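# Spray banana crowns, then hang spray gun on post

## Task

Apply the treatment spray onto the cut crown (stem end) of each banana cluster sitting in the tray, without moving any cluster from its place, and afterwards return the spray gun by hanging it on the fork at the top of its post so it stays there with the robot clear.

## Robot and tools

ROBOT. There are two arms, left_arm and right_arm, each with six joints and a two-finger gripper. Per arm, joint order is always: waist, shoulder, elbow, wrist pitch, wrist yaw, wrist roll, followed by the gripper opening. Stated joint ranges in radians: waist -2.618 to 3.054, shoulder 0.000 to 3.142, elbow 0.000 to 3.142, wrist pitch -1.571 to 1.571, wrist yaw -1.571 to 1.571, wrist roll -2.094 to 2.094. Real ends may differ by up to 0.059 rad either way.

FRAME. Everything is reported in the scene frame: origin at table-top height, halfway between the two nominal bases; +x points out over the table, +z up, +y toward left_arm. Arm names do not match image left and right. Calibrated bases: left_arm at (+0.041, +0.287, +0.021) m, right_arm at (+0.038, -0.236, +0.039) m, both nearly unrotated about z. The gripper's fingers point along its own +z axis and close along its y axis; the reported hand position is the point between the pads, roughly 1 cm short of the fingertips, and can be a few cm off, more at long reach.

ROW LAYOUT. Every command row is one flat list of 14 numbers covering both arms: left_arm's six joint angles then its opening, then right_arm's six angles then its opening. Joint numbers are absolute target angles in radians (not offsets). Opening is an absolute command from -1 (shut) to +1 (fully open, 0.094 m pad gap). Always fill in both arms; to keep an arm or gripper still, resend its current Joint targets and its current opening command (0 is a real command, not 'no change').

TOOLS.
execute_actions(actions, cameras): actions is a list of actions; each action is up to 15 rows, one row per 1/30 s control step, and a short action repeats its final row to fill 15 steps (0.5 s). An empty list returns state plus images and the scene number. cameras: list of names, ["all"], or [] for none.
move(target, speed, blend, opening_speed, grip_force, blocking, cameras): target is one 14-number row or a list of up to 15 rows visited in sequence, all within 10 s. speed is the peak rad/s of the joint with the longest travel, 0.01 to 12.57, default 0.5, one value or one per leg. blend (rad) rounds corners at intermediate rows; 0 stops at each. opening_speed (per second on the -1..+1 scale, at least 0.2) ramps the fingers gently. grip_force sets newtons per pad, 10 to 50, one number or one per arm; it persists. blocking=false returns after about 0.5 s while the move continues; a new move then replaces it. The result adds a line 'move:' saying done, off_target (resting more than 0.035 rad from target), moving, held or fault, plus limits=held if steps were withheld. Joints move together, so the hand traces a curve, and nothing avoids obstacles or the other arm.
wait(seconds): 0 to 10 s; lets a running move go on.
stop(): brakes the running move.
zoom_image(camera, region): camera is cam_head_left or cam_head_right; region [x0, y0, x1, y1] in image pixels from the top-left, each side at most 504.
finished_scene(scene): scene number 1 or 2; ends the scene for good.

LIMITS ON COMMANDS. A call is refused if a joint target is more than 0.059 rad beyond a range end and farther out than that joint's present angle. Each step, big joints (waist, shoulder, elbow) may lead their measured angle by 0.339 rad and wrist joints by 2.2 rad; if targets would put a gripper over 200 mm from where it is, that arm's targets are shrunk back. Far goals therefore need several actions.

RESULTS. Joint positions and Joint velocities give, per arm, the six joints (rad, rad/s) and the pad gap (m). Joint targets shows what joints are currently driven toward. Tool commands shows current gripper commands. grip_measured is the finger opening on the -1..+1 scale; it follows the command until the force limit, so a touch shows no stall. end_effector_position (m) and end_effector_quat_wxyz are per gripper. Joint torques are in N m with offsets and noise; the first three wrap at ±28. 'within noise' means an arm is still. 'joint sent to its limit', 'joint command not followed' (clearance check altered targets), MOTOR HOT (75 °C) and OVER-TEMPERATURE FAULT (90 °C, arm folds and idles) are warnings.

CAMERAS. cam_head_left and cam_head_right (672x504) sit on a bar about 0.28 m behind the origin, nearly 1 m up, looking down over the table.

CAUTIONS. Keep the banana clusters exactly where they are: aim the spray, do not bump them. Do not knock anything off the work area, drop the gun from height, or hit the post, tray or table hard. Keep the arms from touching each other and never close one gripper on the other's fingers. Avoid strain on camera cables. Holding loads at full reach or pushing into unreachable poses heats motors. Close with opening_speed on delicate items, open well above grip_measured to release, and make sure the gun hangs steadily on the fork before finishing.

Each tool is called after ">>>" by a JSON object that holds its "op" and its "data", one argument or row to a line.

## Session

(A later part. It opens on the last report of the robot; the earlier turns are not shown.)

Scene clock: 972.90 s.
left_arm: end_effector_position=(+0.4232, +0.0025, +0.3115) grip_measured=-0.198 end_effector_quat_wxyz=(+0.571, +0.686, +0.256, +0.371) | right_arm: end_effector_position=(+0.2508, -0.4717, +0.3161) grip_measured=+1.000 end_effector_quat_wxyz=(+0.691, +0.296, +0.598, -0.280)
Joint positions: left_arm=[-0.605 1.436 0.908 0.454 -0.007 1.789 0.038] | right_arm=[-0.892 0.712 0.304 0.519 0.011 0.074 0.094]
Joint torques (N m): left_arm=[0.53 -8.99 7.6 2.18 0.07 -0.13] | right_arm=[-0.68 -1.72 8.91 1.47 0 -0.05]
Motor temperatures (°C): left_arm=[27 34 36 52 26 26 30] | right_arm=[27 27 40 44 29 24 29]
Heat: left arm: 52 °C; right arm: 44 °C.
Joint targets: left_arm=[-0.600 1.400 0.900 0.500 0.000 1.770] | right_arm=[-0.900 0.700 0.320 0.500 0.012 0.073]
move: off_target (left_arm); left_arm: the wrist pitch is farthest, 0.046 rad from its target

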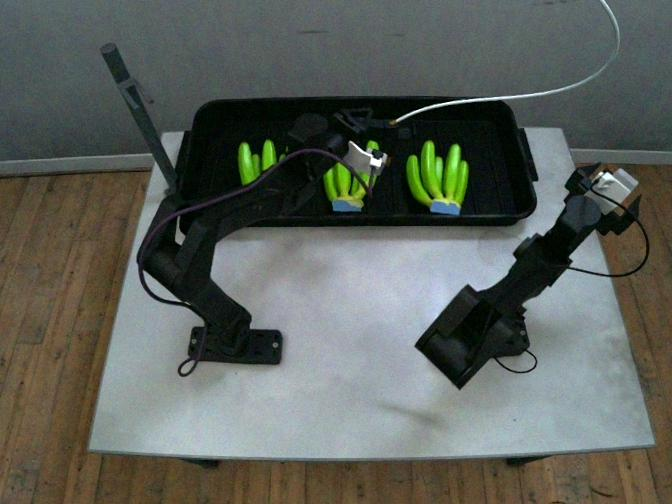

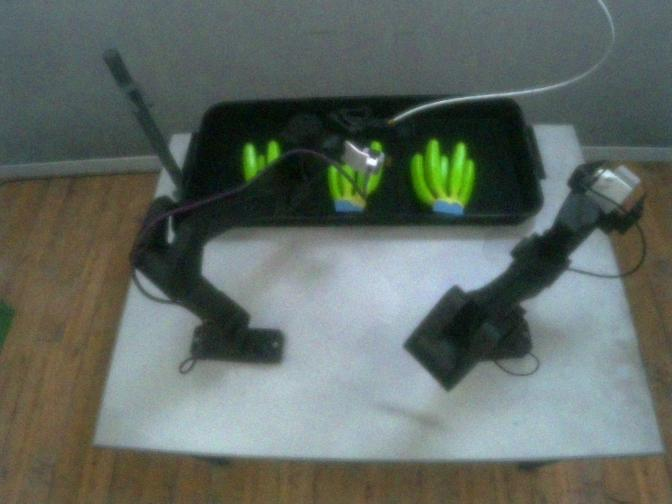

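>>> {"op": "move", "data": {
  "target": [
    [0.013,0.985,0.42,0.63,0,1.57,-0.95,-0.9,0.7,0.32,0.5,0.012,0.073,1],
    [0.506,0.722,0.19,0.908,0.0,1.0,-0.95,-0.9,0.7,0.32,0.5,0.012,0.073,1],
    [0.506,0.722,0.19,0.908,0.05,0.04,-0.95,-0.9,0.7,0.32,0.5,0.012,0.073,1]
  ],
  "speed": 0.6,
  "blend": [0.1,0.05,0]
}}

>>> {"op": "move", "data": {
  "target": [0.506,1.047,0.295,1.135,0.05,0.04,-0.95,-0.9,0.7,0.32,0.5,0.012,0.073,1],
  "speed": 0.2,
  "cameras": ["all"]
}}

>>> {"op": "zoom_image", "data": {
  "camera": "cam_head_left",
  "region": [90, 40, 220, 200]
}}

>>> {"op": "zoom_image", "data": {
  "camera": "cam_head_left",
  "region": [200, 120, 400, 240]
}}

Scene clock: 986.97 s.
left_arm: end_effector_position=(+0.3181, +0.4152, +0.3170) grip_measured=-0.198 end_effector_quat_wxyz=(+0.783, -0.100, +0.585, +0.189) | right_arm: end_effector_position=(+0.2508, -0.4717, +0.3161) grip_measured=+1.000 end_effector_quat_wxyz=(+0.691, +0.296, +0.598, -0.280)
Joint positions: left_arm=[0.499 0.743 0.197 0.847 0.05 0.051 0.038] | right_arm=[-0.892 0.712 0.304 0.519 0.011 0.074 0.094]
Joint torques (N m): left_arm=[0.64 -2.09 7.56 2.17 0 -0.11] | right_arm=[-0.66 -1.7 9.06 1.41 -0.04 0.01]
Heat: left arm: 51 °C; right arm: 44 °C.
Joint targets: left_arm=[0.506 0.722 0.190 0.908 0.050 0.040] | right_arm=[-0.900 0.700 0.320 0.500 0.012 0.073]
move: off_target (left_arm); left_arm: the wrist pitch is farthest, 0.061 rad from its target

Scene clock: 988.93 s.
left_arm: end_effector_position=(+0.3541, +0.4309, +0.2910) grip_measured=-0.198 end_effector_quat_wxyz=(+0.764, -0.103, +0.611, +0.179) | right_arm: end_effector_position=(+0.2508, -0.4717, +0.3161) grip_measured=+1.000 end_effector_quat_wxyz=(+0.691, +0.296, +0.598, -0.280)
Joint positions: left_arm=[0.499 1.051 0.24 1.046 0.061 0.05 0.038] | right_arm=[-0.892 0.712 0.304 0.519 0.011 0.074 0.094]
Joint torques (N m): left_arm=[0.68 -2.18 13.04 2.48 -0.12 -0.1] | right_arm=[-0.75 -1.7 9.05 1.37 -0.03 -0.02]
Heat: left arm: 51 °C; right arm: 44 °C.
Joint targets: left_arm=[0.506 1.047 0.295 1.135 0.050 0.040] | right_arm=[-0.900 0.700 0.320 0.500 0.012 0.073]
move: off_target (left_arm); left_arm: the wrist pitch is farthest, 0.089 rad from its target

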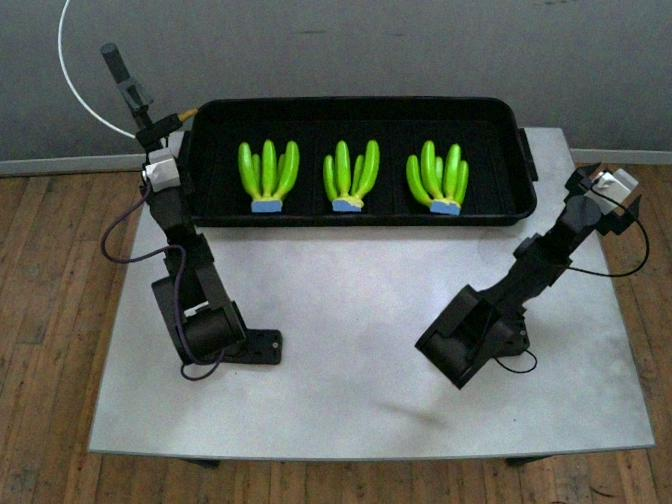

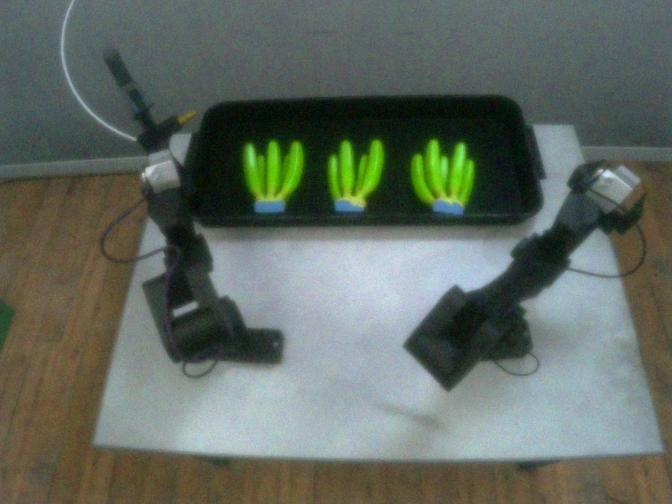

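Scaled by 3.150 from the camera's 672x504 image, which has a finer 960x720 frame.

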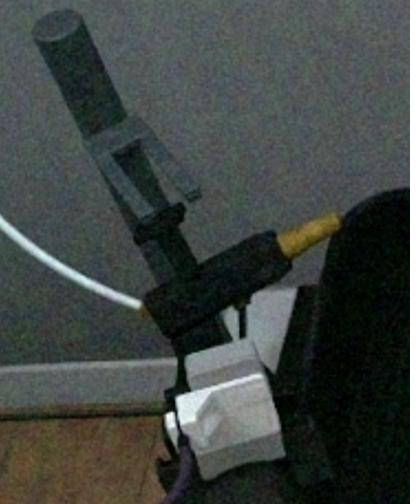

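Scaled by 2.520 from the camera's 672x504 image, which has a finer 960x720 frame.

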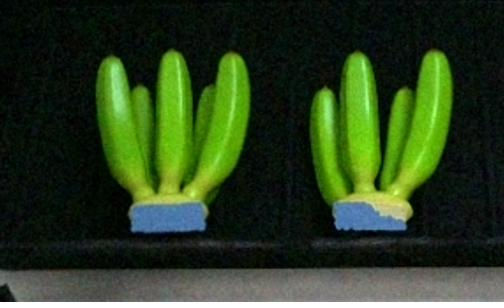

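>>> {"op": "move", "data": {
  "target": [
    [0.506,0.722,0.19,0.908,0.05,0.04,-0.95,-0.9,0.7,0.32,0.5,0.012,0.073,1],
    [0.506,0.722,0.19,0.908,0.0,1.0,-0.95,-0.9,0.7,0.32,0.5,0.012,0.073,1],
    [0.0,0.9,0.42,0.63,0,1.77,-0.95,-0.9,0.7,0.32,0.5,0.012,0.073,1],
    [-0.50,1.17,0.685,0.435,0.0,1.77,-0.95,-0.9,0.7,0.32,0.5,0.012,0.073,1]
  ],
  "speed": [0.25,0.7,0.7,0.5],
  "blend": [0.05,0.1,0.1,0]
}}

>>> {"op": "move", "data": {
  "target": [
    [-0.65,1.19,0.70,0.435,0.0,1.77,-0.95,-0.9,0.7,0.32,0.5,0.012,0.073,1],
    [-0.65,1.25,0.73,0.435,0.0,1.77,-0.95,-0.9,0.7,0.32,0.5,0.012,0.073,1],
    [-0.53,1.24,0.725,0.435,0.0,1.77,-0.95,-0.9,0.7,0.32,0.5,0.012,0.073,1],
    [-0.35,1.1,0.65,0.435,0.0,1.77,-0.95,-0.9,0.7,0.32,0.5,0.012,0.073,1]
  ],
  "speed": [0.07,0.07,0.07,0.4],
  "blend": [0.01,0.01,0.02,0],
  "cameras": ["all"]
}}

>>> {"op": "zoom_image", "data": {
  "camera": "cam_head_left",
  "region": [250, 120, 450, 240]
}}

Scene clock: 1007.43 s.
left_arm: end_effector_position=(+0.3917, +0.0805, +0.2761) grip_measured=-0.198 end_effector_quat_wxyz=(+0.531, +0.692, +0.301, +0.386) | right_arm: end_effector_position=(+0.2508, -0.4717, +0.3161) grip_measured=+1.000 end_effector_quat_wxyz=(+0.691, +0.296, +0.598, -0.280)
Joint positions: left_arm=[-0.497 1.17 0.64 0.391 -0.005 1.788 0.038] | right_arm=[-0.892 0.712 0.304 0.519 0.011 0.074 0.094]
Joint torques (N m): left_arm=[-0.29 -3.58 12.9 2.17 0.06 -0.16] | right_arm=[-0.62 -1.73 9.02 1.45 -0.04 0]
Heat: left arm: 51 °C; right arm: 44 °C.
Joint targets: left_arm=[-0.500 1.170 0.685 0.435 0.000 1.770] | right_arm=[-0.900 0.700 0.320 0.500 0.012 0.073]
move: off_target (left_arm); left_arm: the elbow is farthest, 0.045 rad from its target

Scene clock: 1013.07 s.
left_arm: end_effector_position=(+0.4130, +0.1352, +0.2992) grip_measured=-0.198 end_effector_quat_wxyz=(+0.516, +0.652, +0.343, +0.437) | right_arm: end_effector_position=(+0.2508, -0.4717, +0.3161) grip_measured=+1.000 end_effector_quat_wxyz=(+0.691, +0.296, +0.598, -0.280)
Joint positions: left_arm=[-0.354 1.126 0.656 0.383 -0.009 1.789 0.038] | right_arm=[-0.892 0.712 0.304 0.519 0.011 0.074 0.094]
Joint torques (N m): left_arm=[0.53 -5.42 7.8 2.25 0.12 -0.17] | right_arm=[-0.69 -1.7 8.96 1.4 -0.01 0]
Heat: left arm: 50 °C; right arm: 44 °C.
Joint targets: left_arm=[-0.350 1.100 0.650 0.435 0.000 1.770] | right_arm=[-0.900 0.700 0.320 0.500 0.012 0.073]
move: off_target (left_arm); left_arm: the wrist pitch is farthest, 0.052 rad from its target

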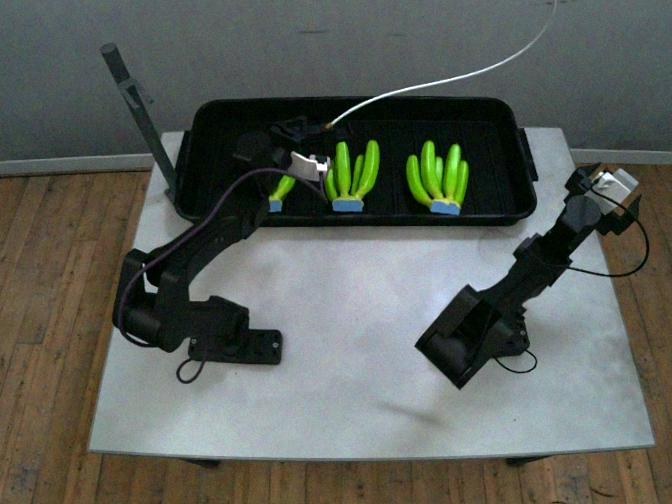

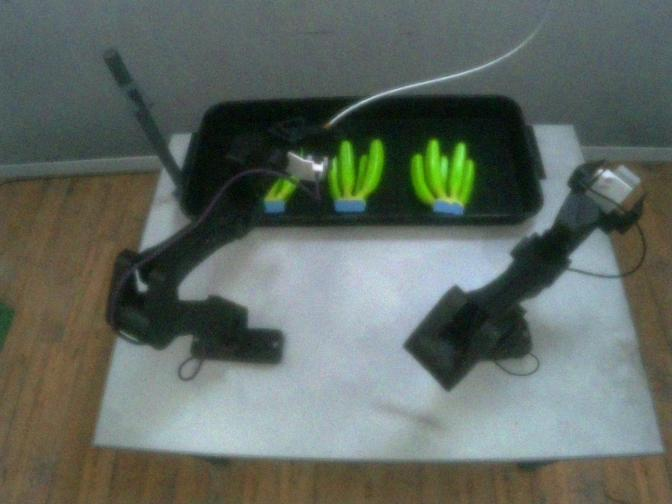

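Scaled by 2.520 from the camera's 672x504 image, which has a finer 960x720 frame.

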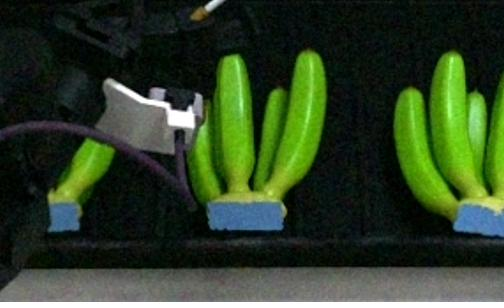

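>>> {"op": "move", "data": {
  "target": [
    [0.0,0.9,0.42,0.63,0,1.57,-0.95,-0.9,0.7,0.32,0.5,0.012,0.073,1],
    [0.506,0.722,0.19,0.908,0.0,1.0,-0.95,-0.9,0.7,0.32,0.5,0.012,0.073,1],
    [0.506,0.722,0.22,0.908,0.06,0.04,-0.95,-0.9,0.7,0.32,0.5,0.012,0.073,1],
    [0.506,1.07,0.37,1.185,0.065,0.04,-0.95,-0.9,0.7,0.32,0.5,0.012,0.073,1]
  ],
  "speed": [0.7,0.7,0.6,0.2],
  "blend": [0.1,0.05,0.03,0],
  "cameras": ["all"]
}}

>>> {"op": "zoom_image", "data": {
  "camera": "cam_head_left",
  "region": [90, 40, 220, 200]
}}

>>> {"op": "zoom_image", "data": {
  "camera": "cam_head_right",
  "region": [90, 40, 220, 200]
}}

Scene clock: 1032.73 s.
left_arm: end_effector_position=(+0.3559, +0.4308, +0.3457) grip_measured=-0.198 end_effector_quat_wxyz=(+0.808, -0.087, +0.550, +0.191) | right_arm: end_effector_position=(+0.2508, -0.4717, +0.3161) grip_measured=+1.000 end_effector_quat_wxyz=(+0.691, +0.296, +0.598, -0.280)
Joint positions: left_arm=[0.499 1.07 0.329 1.131 0.066 0.048 0.038] | right_arm=[-0.892 0.712 0.304 0.519 0.011 0.074 0.094]
Joint torques (N m): left_arm=[0.68 -2.13 11.64 2.01 -0.03 -0.05] | right_arm=[-0.76 -1.77 8.92 1.44 -0.06 0.01]
Heat: left arm: 52 °C; right arm: 44 °C.
Joint targets: left_arm=[0.506 1.070 0.370 1.185 0.065 0.040] | right_arm=[-0.900 0.700 0.320 0.500 0.012 0.073]
move: off_target (left_arm); left_arm: the wrist pitch is farthest, 0.054 rad from its target

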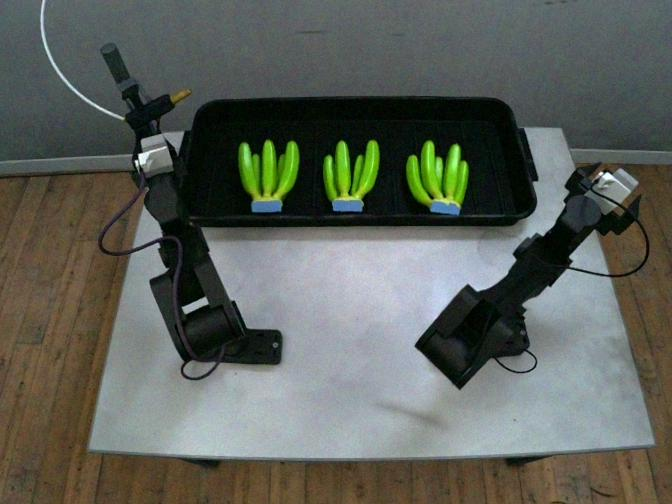

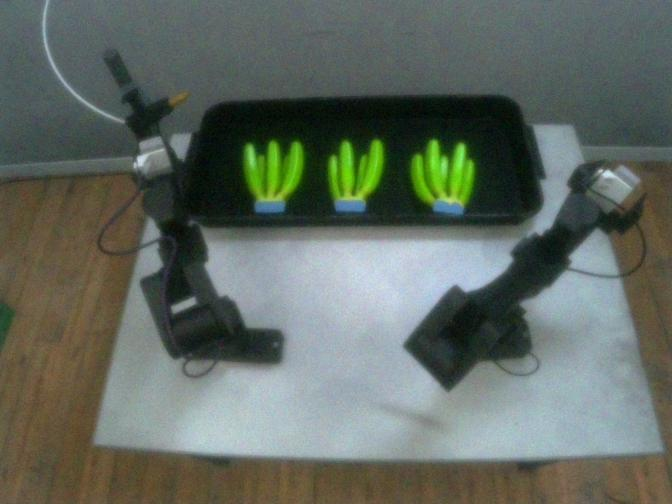

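Scaled by 3.150 from the camera's 672x504 image, which has a finer 960x720 frame.

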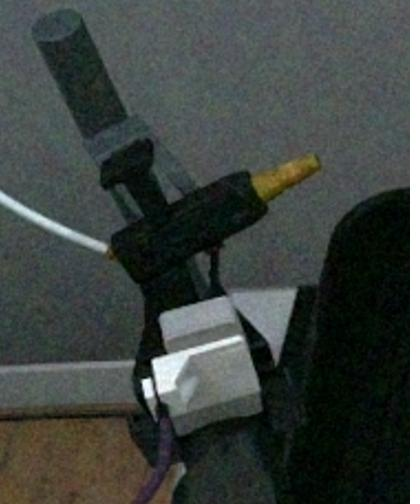

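Scaled by 3.150 from the camera's 672x504 image, which has a finer 960x720 frame.

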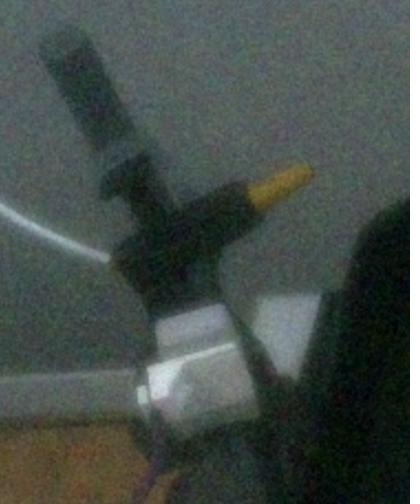

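>>> {"op": "move", "data": {
  "target": [
    [0.506,1.075,0.335,1.15,0.065,0.04,-0.95,-0.9,0.7,0.32,0.5,0.012,0.073,1],
    [0.506,1.22,0.425,1.21,0.06,0.04,-0.95,-0.9,0.7,0.32,0.5,0.012,0.073,1]
  ],
  "speed": 0.15,
  "cameras": ["all"]
}}

>>> {"op": "zoom_image", "data": {
  "camera": "cam_head_left",
  "region": [90, 40, 200, 170]
}}

>>> {"op": "zoom_image", "data": {
  "camera": "cam_head_right",
  "region": [90, 40, 200, 170]
}}

Scene clock: 1046.40 s.
left_arm: end_effector_position=(+0.3788, +0.4421, +0.3342) grip_measured=-0.206 end_effector_quat_wxyz=(+0.799, -0.090, +0.564, +0.188) | right_arm: end_effector_position=(+0.2508, -0.4717, +0.3161) grip_measured=+1.000 end_effector_quat_wxyz=(+0.691, +0.296, +0.598, -0.280)
Joint positions: left_arm=[0.499 1.213 0.382 1.187 0.067 0.047 0.037] | right_arm=[-0.892 0.712 0.304 0.519 0.011 0.074 0.094]
Joint torques (N m): left_arm=[0.7 -2.56 11.62 1.72 -0.08 -0.06] | right_arm=[-0.69 -1.65 9.03 1.4 -0.01 0.05]
Heat: left arm: 50 °C; right arm: 43 °C.
Joint targets: left_arm=[0.506 1.220 0.425 1.210 0.060 0.040] | right_arm=[-0.900 0.700 0.320 0.500 0.012 0.073]
move: off_target (left_arm); left_arm: the elbow is farthest, 0.043 rad from its target

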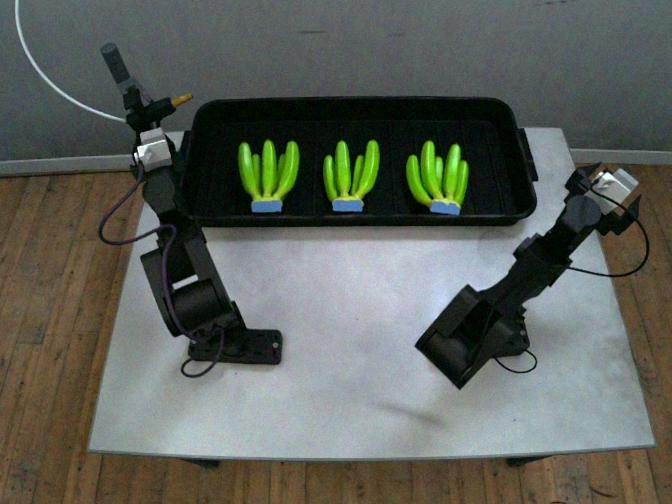

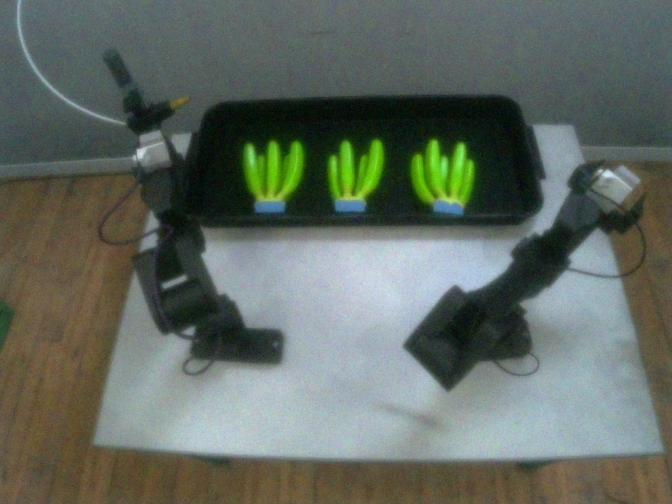

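Scaled by 3.877 from the camera's 672x504 image, which has a finer 960x720 frame.

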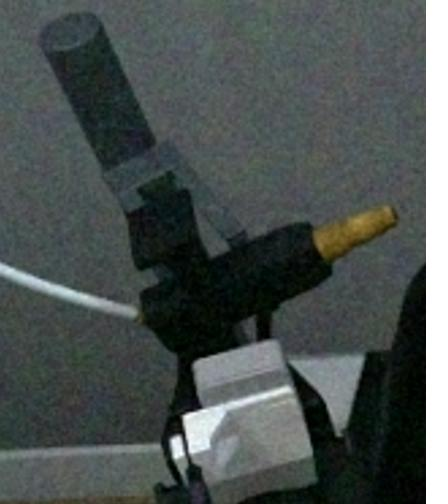

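Scaled by 3.877 from the camera's 672x504 image, which has a finer 960x720 frame.

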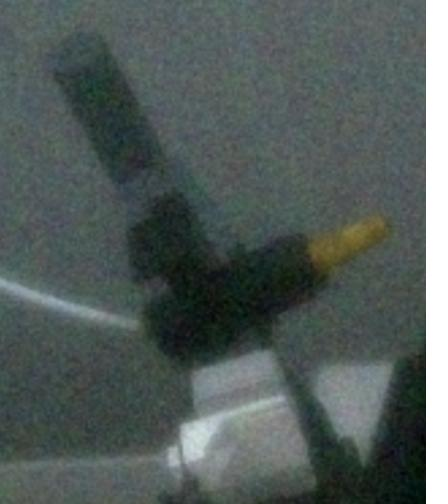

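>>> {"op": "move", "data": {
  "target": [0.506,1.05,0.37,1.185,0.065,0.04,-0.95,-0.9,0.7,0.32,0.5,0.012,0.073,1],
  "speed": 0.2,
  "cameras": ["all"]
}}

>>> {"op": "zoom_image", "data": {
  "camera": "cam_head_left",
  "region": [90, 40, 200, 170]
}}

>>> {"op": "zoom_image", "data": {
  "camera": "cam_head_right",
  "region": [90, 40, 200, 170]
}}

Scene clock: 1070.43 s.
left_arm: end_effector_position=(+0.3544, +0.4300, +0.3749) grip_measured=-0.206 end_effector_quat_wxyz=(+0.828, -0.080, +0.519, +0.196) | right_arm: end_effector_position=(+0.2508, -0.4717, +0.3161) grip_measured=+1.000 end_effector_quat_wxyz=(+0.691, +0.296, +0.598, -0.280)
Joint positions: left_arm=[0.499 1.072 0.382 1.157 0.067 0.046 0.037] | right_arm=[-0.892 0.712 0.304 0.519 0.011 0.074 0.094]
Joint torques (N m): left_arm=[0.7 -4.01 6.5 1.64 -0.06 -0.05] | right_arm=[-0.58 -1.65 8.92 1.43 -0.03 -0.01]
Heat: left arm: 49 °C; right arm: 43 °C.
Joint targets: left_arm=[0.506 1.050 0.370 1.185 0.065 0.040] | right_arm=[-0.900 0.700 0.320 0.500 0.012 0.073]
move: done

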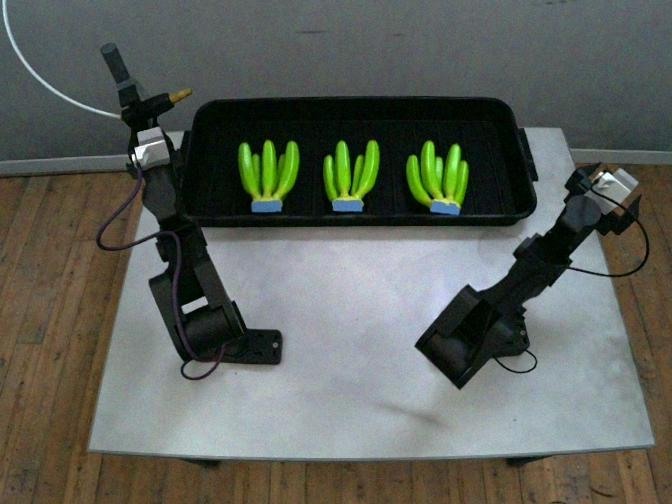

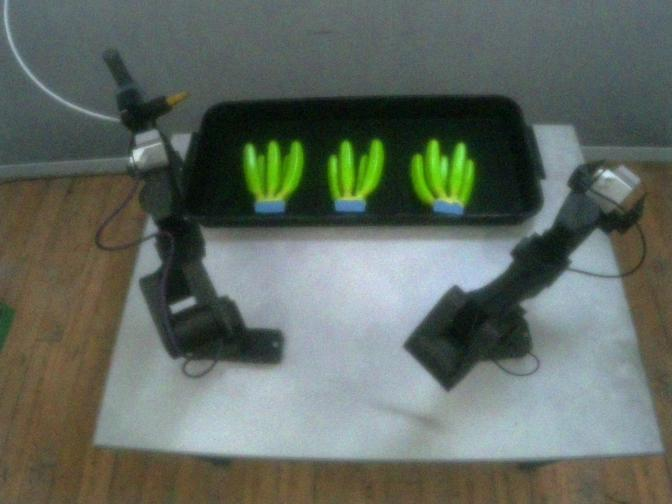

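Scaled by 3.877 from the camera's 672x504 image, which has a finer 960x720 frame.

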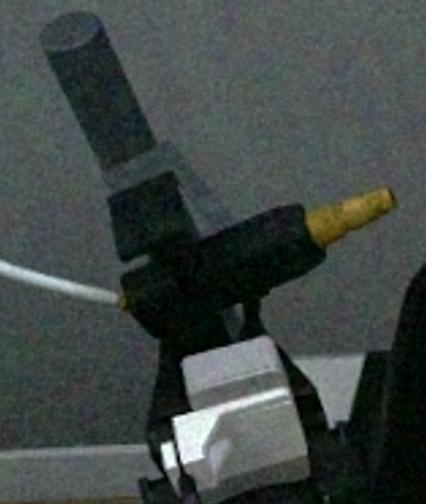

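Scaled by 3.877 from the camera's 672x504 image, which has a finer 960x720 frame.

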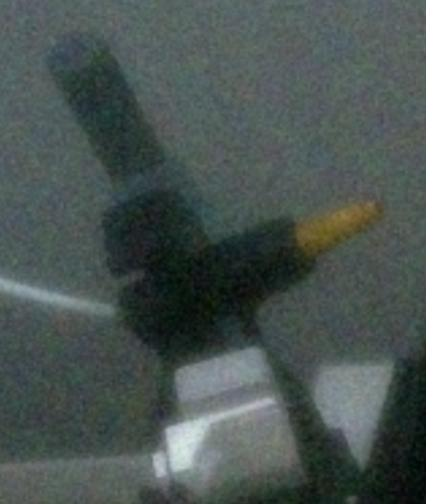

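>>> {"op": "move", "data": {
  "target": [0.506,0.86,0.58,0.32,0.06,0.04,-0.95,-0.9,0.7,0.32,0.5,0.012,0.073,1],
  "speed": 0.4,
  "cameras": ["all"]
}}

>>> {"op": "zoom_image", "data": {
  "camera": "cam_head_left",
  "region": [90, 40, 200, 170]
}}

>>> {"op": "zoom_image", "data": {
  "camera": "cam_head_right",
  "region": [90, 40, 200, 170]
}}

Scene clock: 1084.90 s.
left_arm: end_effector_position=(+0.3602, +0.4324, +0.3283) grip_measured=-0.206 end_effector_quat_wxyz=(+0.699, -0.119, +0.688, +0.156) | right_arm: end_effector_position=(+0.2508, -0.4717, +0.3161) grip_measured=+1.000 end_effector_quat_wxyz=(+0.691, +0.296, +0.598, -0.280)
Joint positions: left_arm=[0.499 0.866 0.55 0.341 0.069 0.046 0.037] | right_arm=[-0.892 0.712 0.304 0.519 0.011 0.074 0.094]
Joint torques (N m): left_arm=[0.73 -1.81 11.44 1.51 -0.1 -0.03] | right_arm=[-0.75 -1.99 9.05 1.44 -0.04 0.02]
Motor temperatures (°C): left_arm=[27 31 36 47 26 26 30] | right_arm=[27 26 42 43 29 24 29]
Heat: left arm: 47 °C; right arm: 43 °C.
Joint targets: left_arm=[0.506 0.860 0.580 0.320 0.060 0.040] | right_arm=[-0.900 0.700 0.320 0.500 0.012 0.073]
move: done

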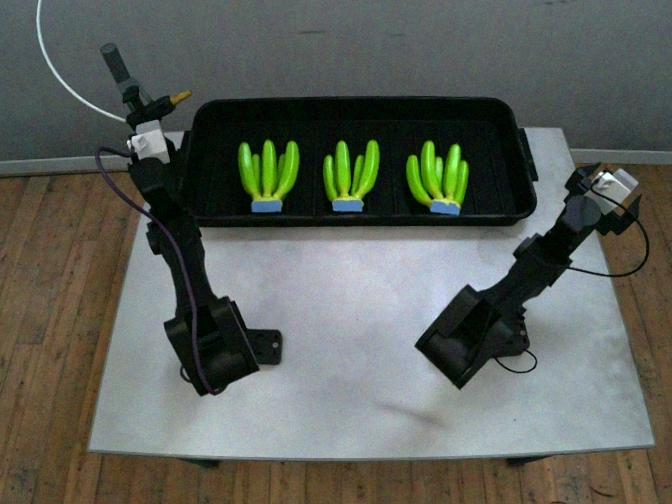

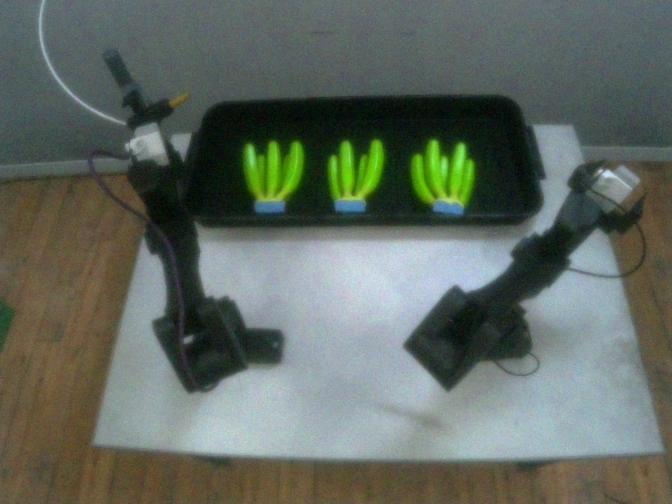

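Scaled by 3.877 from the camera's 672x504 image, which has a finer 960x720 frame.

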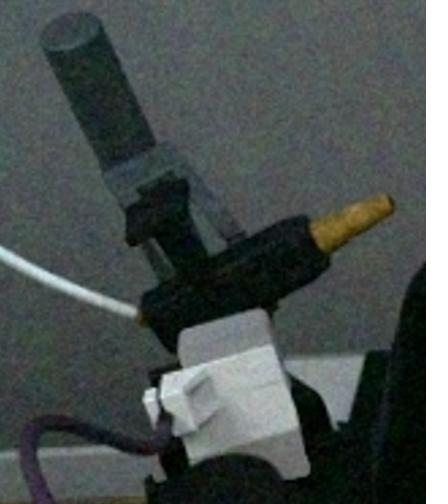

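Scaled by 3.877 from the camera's 672x504 image, which has a finer 960x720 frame.

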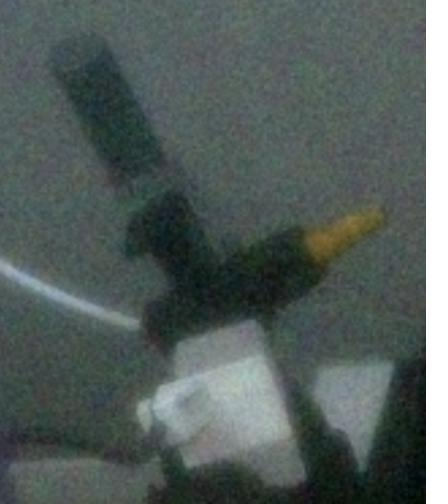

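>>> {"op": "move", "data": {
  "target": [
    [0.506,0.91,0.41,0.75,0.06,0.04,-0.95,-0.9,0.7,0.32,0.5,0.012,0.073,1],
    [0.506,1.01,0.475,0.80,0.06,0.04,-0.95,-0.9,0.7,0.32,0.5,0.012,0.073,1]
  ],
  "speed": 0.2,
  "cameras": ["all"]
}}

>>> {"op": "zoom_image", "data": {
  "camera": "cam_head_left",
  "region": [100, 60, 180, 140]
}}

>>> {"op": "zoom_image", "data": {
  "camera": "cam_head_right",
  "region": [100, 60, 180, 140]
}}

Scene clock: 1115.07 s.
left_arm: end_effector_position=(+0.3719, +0.4374, +0.3233) grip_measured=-0.207 end_effector_quat_wxyz=(+0.747, -0.104, +0.634, +0.169) | right_arm: end_effector_position=(+0.2508, -0.4717, +0.3161) grip_measured=+1.000 end_effector_quat_wxyz=(+0.691, +0.296, +0.598, -0.280)
Joint positions: left_arm=[0.499 1.007 0.43 0.752 0.073 0.047 0.037] | right_arm=[-0.892 0.712 0.304 0.519 0.011 0.074 0.094]
Joint torques (N m): left_arm=[0.58 -1.89 12.64 2.09 -0.17 -0.04] | right_arm=[-0.7 -1.61 9.02 1.43 0.01 -0.03]
Heat: left arm: 47 °C; right arm: 43 °C.
Joint targets: left_arm=[0.506 1.010 0.475 0.800 0.060 0.040] | right_arm=[-0.900 0.700 0.320 0.500 0.012 0.073]
move: off_target (left_arm); left_arm: the wrist pitch is farthest, 0.048 rad from its target

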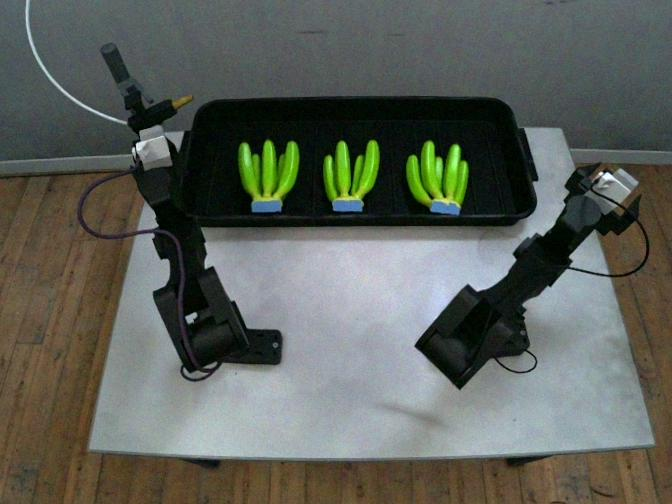

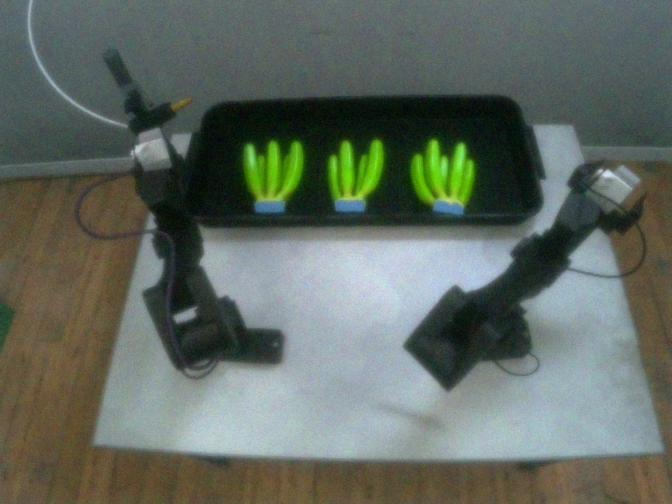

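Scaled by 6.300 from the camera's 672x504 image, which has a finer 960x720 frame.

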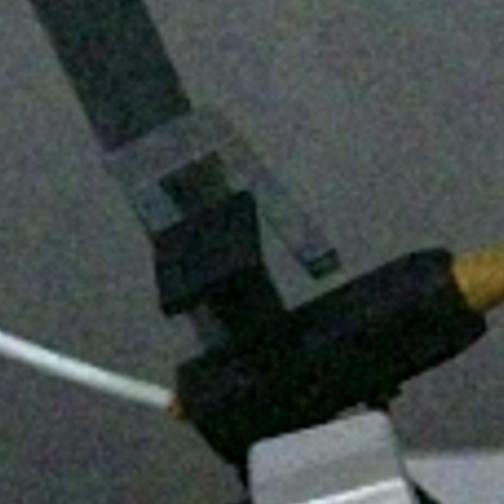

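Scaled by 6.300 from the camera's 672x504 image, which has a finer 960x720 frame.

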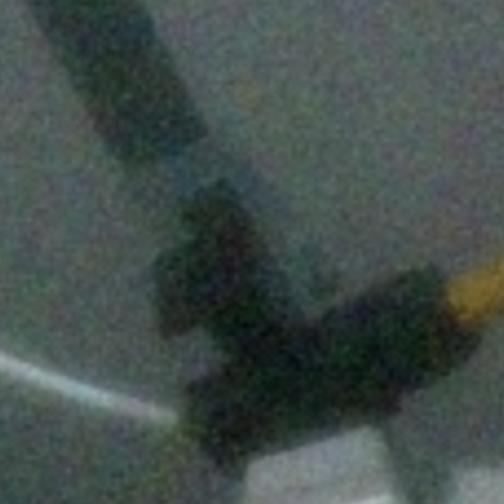

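>>> {"op": "move", "data": {
  "target": [0.506,1.16,0.568,0.89,0.06,0.04,-0.95,-0.9,0.7,0.32,0.5,0.012,0.073,1],
  "speed": 0.15,
  "cameras": ["all"]
}}

>>> {"op": "zoom_image", "data": {
  "camera": "cam_head_left",
  "region": [100, 60, 180, 140]
}}

Scene clock: 1128.43 s.
left_arm: end_effector_position=(+0.3957, +0.4477, +0.3270) grip_measured=-0.215 end_effector_quat_wxyz=(+0.750, -0.100, +0.632, +0.169) | right_arm: end_effector_position=(+0.2508, -0.4717, +0.3161) grip_measured=+1.000 end_effector_quat_wxyz=(+0.691, +0.296, +0.598, -0.280)
Joint positions: left_arm=[0.499 1.147 0.503 0.827 0.08 0.05 0.037] | right_arm=[-0.892 0.712 0.304 0.519 0.011 0.074 0.094]
Joint torques (N m): left_arm=[0.68 -2.06 14.54 2.27 -0.27 -0.08] | right_arm=[-0.62 -1.73 9.02 1.4 -0.03 -0.08]
Heat: left arm: 47 °C; right arm: 43 °C.
Joint targets: left_arm=[0.506 1.160 0.568 0.890 0.060 0.040] | right_arm=[-0.900 0.700 0.320 0.500 0.012 0.073]
move: off_target (left_arm); left_arm: the elbow is farthest, 0.065 rad from its target

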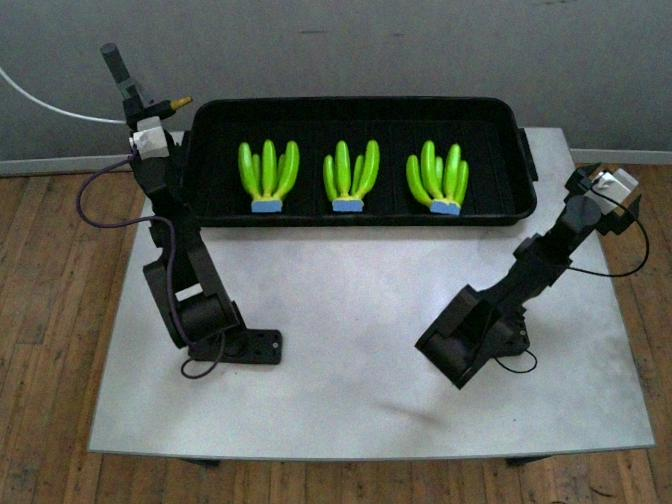

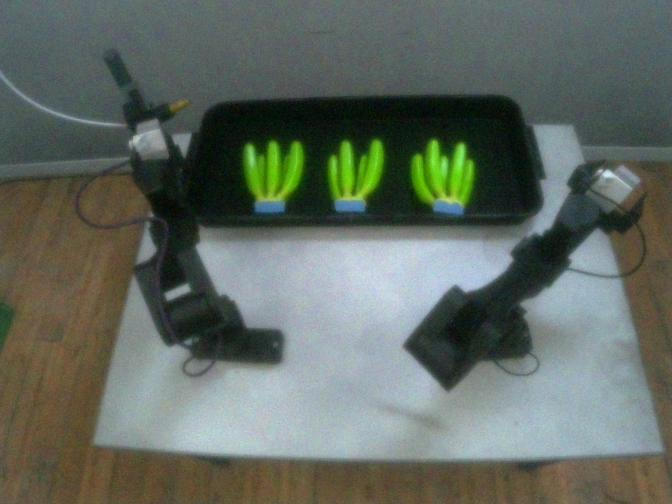

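Scaled by 6.300 from the camera's 672x504 image, which has a finer 960x720 frame.

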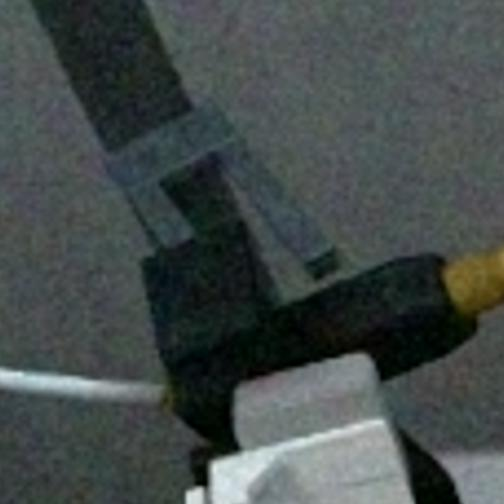

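>>> {"op": "move", "data": {
  "target": [
    [0.506,1.05,0.49,0.80,0.06,0.04,-0.95,-0.9,0.7,0.32,0.5,0.012,0.073,1],
    [0.506,0.865,0.735,0.20,0.04,0.04,-0.95,-0.9,0.7,0.32,0.5,0.012,0.073,1]
  ],
  "speed": 0.4,
  "cameras": ["all"]
}}

>>> {"op": "zoom_image", "data": {
  "camera": "cam_head_left",
  "region": [100, 60, 200, 140]
}}

>>> {"op": "zoom_image", "data": {
  "camera": "cam_head_right",
  "region": [100, 60, 200, 140]
}}

Scene clock: 1142.47 s.
left_arm: end_effector_position=(+0.3634, +0.4365, +0.3467) grip_measured=-0.215 end_effector_quat_wxyz=(+0.676, -0.128, +0.709, +0.155) | right_arm: end_effector_position=(+0.2508, -0.4717, +0.3161) grip_measured=+1.000 end_effector_quat_wxyz=(+0.691, +0.296, +0.598, -0.280)
Joint positions: left_arm=[0.499 0.887 0.693 0.156 0.056 0.048 0.037] | right_arm=[-0.892 0.712 0.304 0.519 0.011 0.074 0.094]
Joint torques (N m): left_arm=[0.64 -3.41 12.74 2.16 -0.21 -0.07] | right_arm=[-0.69 -1.74 9.09 1.42 -0.03 0.04]
Heat: left arm: 49 °C; right arm: 43 °C.
Joint targets: left_arm=[0.506 0.865 0.735 0.200 0.040 0.040] | right_arm=[-0.900 0.700 0.320 0.500 0.012 0.073]
move: off_target (left_arm); left_arm: the wrist pitch is farthest, 0.044 rad from its target

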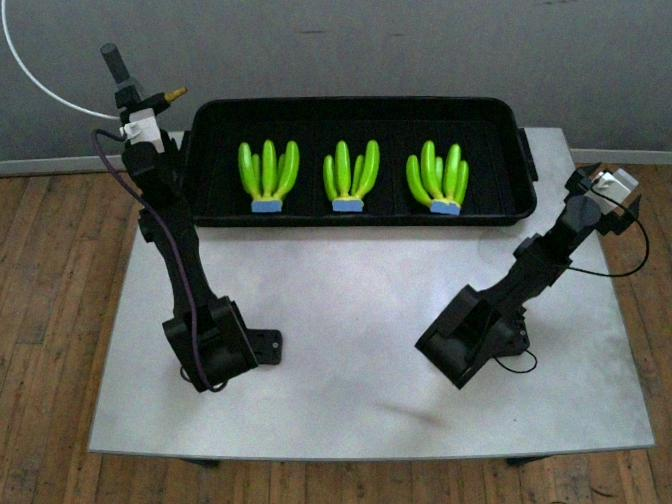

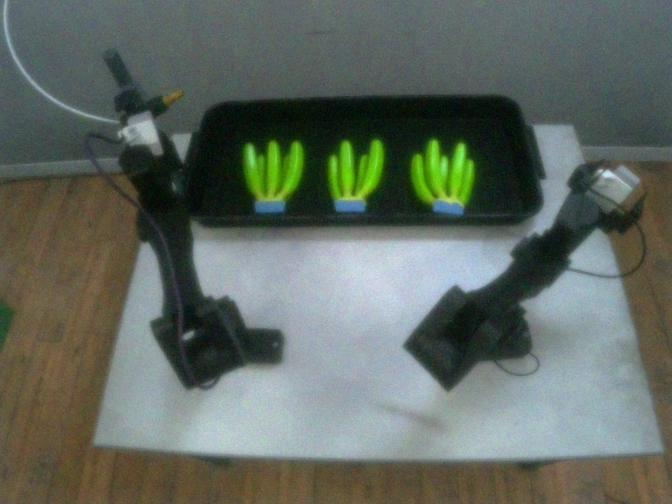

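Scaled by 5.040 from the camera's 672x504 image, which has a finer 960x720 frame.

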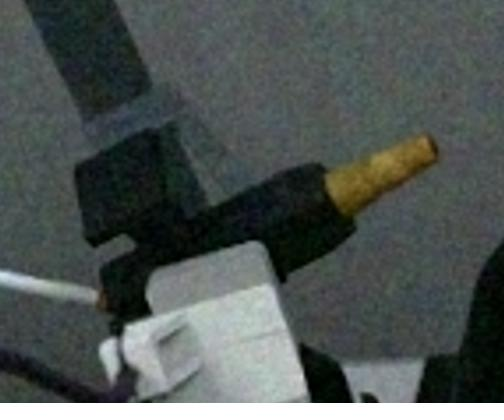

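Scaled by 5.040 from the camera's 672x504 image, which has a finer 960x720 frame.

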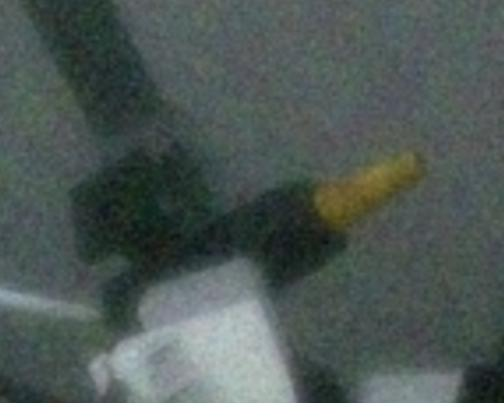

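>>> {"op": "move", "data": {
  "target": [0.506,0.995,1.03,-0.36,0.04,0.25,-0.95,-0.9,0.7,0.32,0.5,0.012,0.073,1],
  "speed": 0.4,
  "cameras": ["all"]
}}

>>> {"op": "zoom_image", "data": {
  "camera": "cam_head_left",
  "region": [100, 60, 200, 140]
}}

>>> {"op": "zoom_image", "data": {
  "camera": "cam_head_right",
  "region": [100, 60, 200, 140]
}}

Scene clock: 1153.93 s.
left_arm: end_effector_position=(+0.3577, +0.4396, +0.3369) grip_measured=-0.215 end_effector_quat_wxyz=(+0.541, -0.080, +0.817, +0.185) | right_arm: end_effector_position=(+0.2508, -0.4717, +0.3161) grip_measured=+1.000 end_effector_quat_wxyz=(+0.691, +0.296, +0.598, -0.280)
Joint positions: left_arm=[0.503 0.98 0.999 -0.373 0.034 0.244 0.037] | right_arm=[-0.892 0.712 0.304 0.519 0.011 0.074 0.094]
Joint torques (N m): left_arm=[0.31 -0.59 11.36 1.83 0.12 0.08] | right_arm=[-0.65 -1.65 9.09 1.46 0 0.01]
Heat: left arm: 50 °C; right arm: 43 °C.
Joint targets: left_arm=[0.506 0.995 1.030 -0.360 0.040 0.250] | right_arm=[-0.900 0.700 0.320 0.500 0.012 0.073]
move: done

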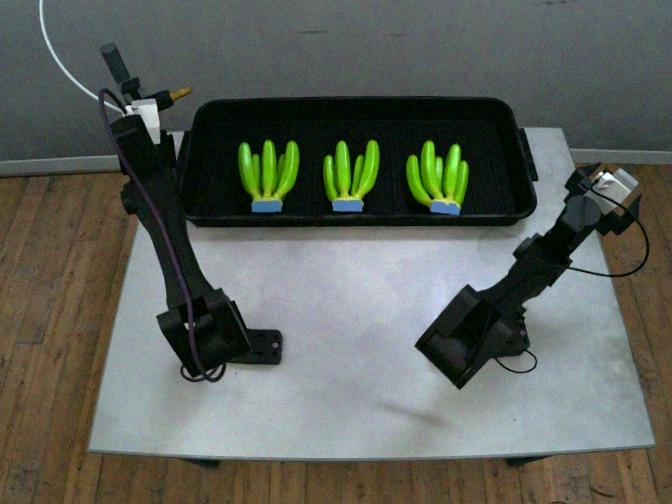

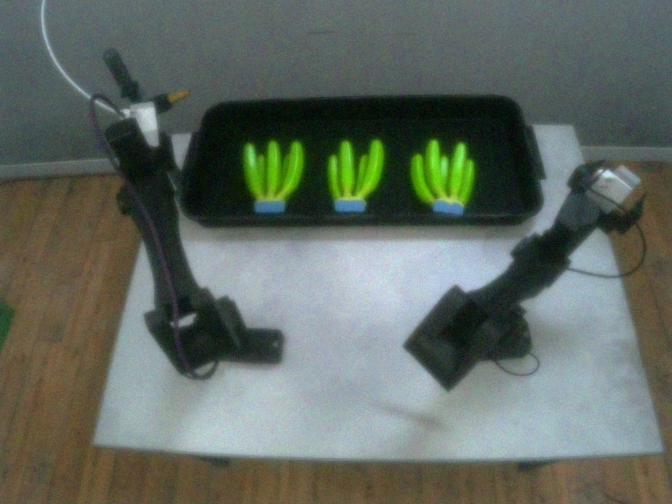

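Scaled by 5.040 from the camera's 672x504 image, which has a finer 960x720 frame.

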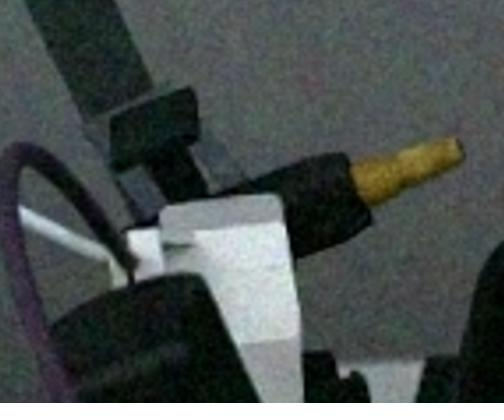

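Scaled by 5.040 from the camera's 672x504 image, which has a finer 960x720 frame.

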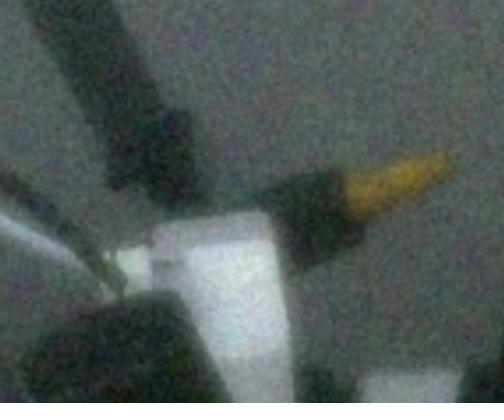

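>>> {"op": "move", "data": {
  "target": [0.514,1.142,1.102,-0.28,0.04,0.25,-0.95,-0.9,0.7,0.32,0.5,0.012,0.073,1],
  "speed": 0.15,
  "cameras": ["all"]
}}

>>> {"op": "zoom_image", "data": {
  "camera": "cam_head_left",
  "region": [100, 60, 200, 140]
}}

>>> {"op": "zoom_image", "data": {
  "camera": "cam_head_right",
  "region": [100, 60, 200, 140]
}}

Scene clock: 1166.93 s.
left_arm: end_effector_position=(+0.3568, +0.4413, +0.3352) grip_measured=-0.215 end_effector_quat_wxyz=(+0.513, -0.078, +0.836, +0.180) | right_arm: end_effector_position=(+0.2508, -0.4717, +0.3161) grip_measured=+1.000 end_effector_quat_wxyz=(+0.691, +0.296, +0.598, -0.280)
Joint positions: left_arm=[0.51 1.019 1.073 -0.476 0.036 0.261 0.037] | right_arm=[-0.892 0.712 0.304 0.519 0.011 0.074 0.094]
Joint torques (N m): left_arm=[0.43 8.43 10.89 3.56 0.05 -0.09] | right_arm=[-0.72 -1.83 8.9 1.42 -0.02 -0.01]
Heat: left arm: 49 °C; right arm: 43 °C.
Joint targets: left_arm=[0.514 1.142 1.102 -0.280 0.040 0.250] | right_arm=[-0.900 0.700 0.320 0.500 0.012 0.073]
move: off_target (left_arm); left_arm: the wrist pitch is farthest, 0.196 rad from its target

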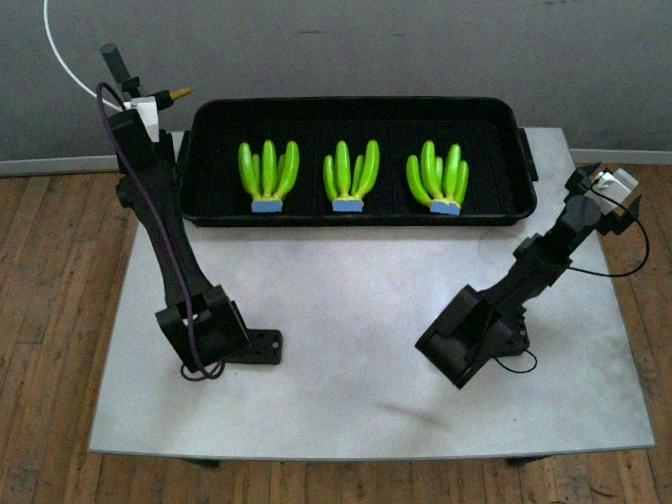

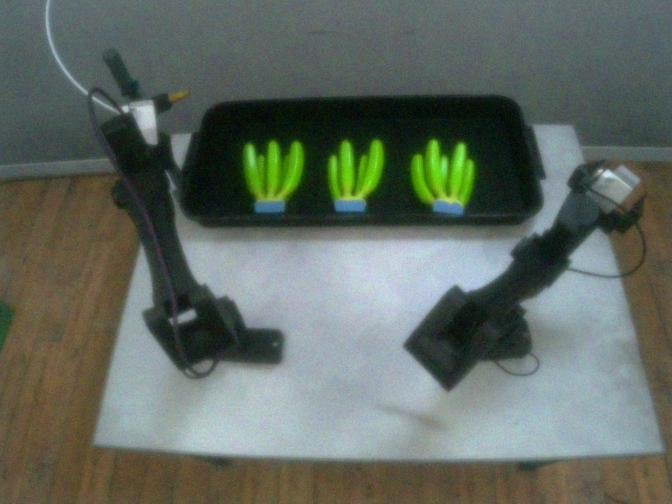

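Scaled by 5.040 from the camera's 672x504 image, which has a finer 960x720 frame.

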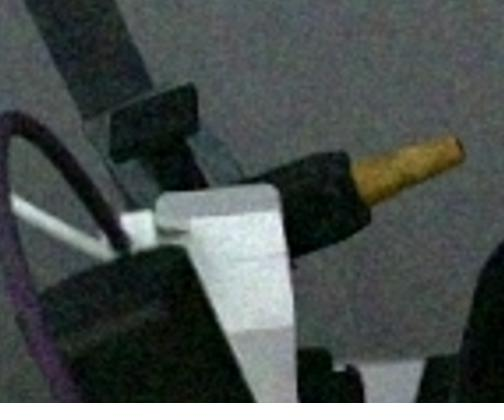

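Scaled by 5.040 from the camera's 672x504 image, which has a finer 960x720 frame.

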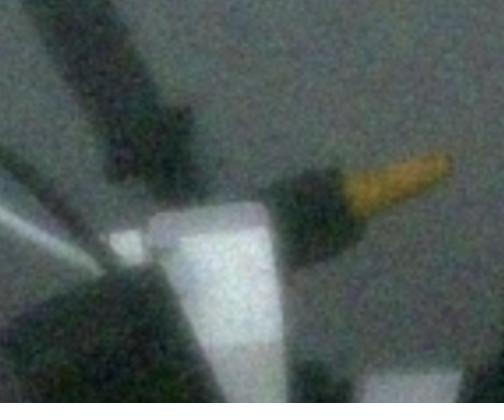

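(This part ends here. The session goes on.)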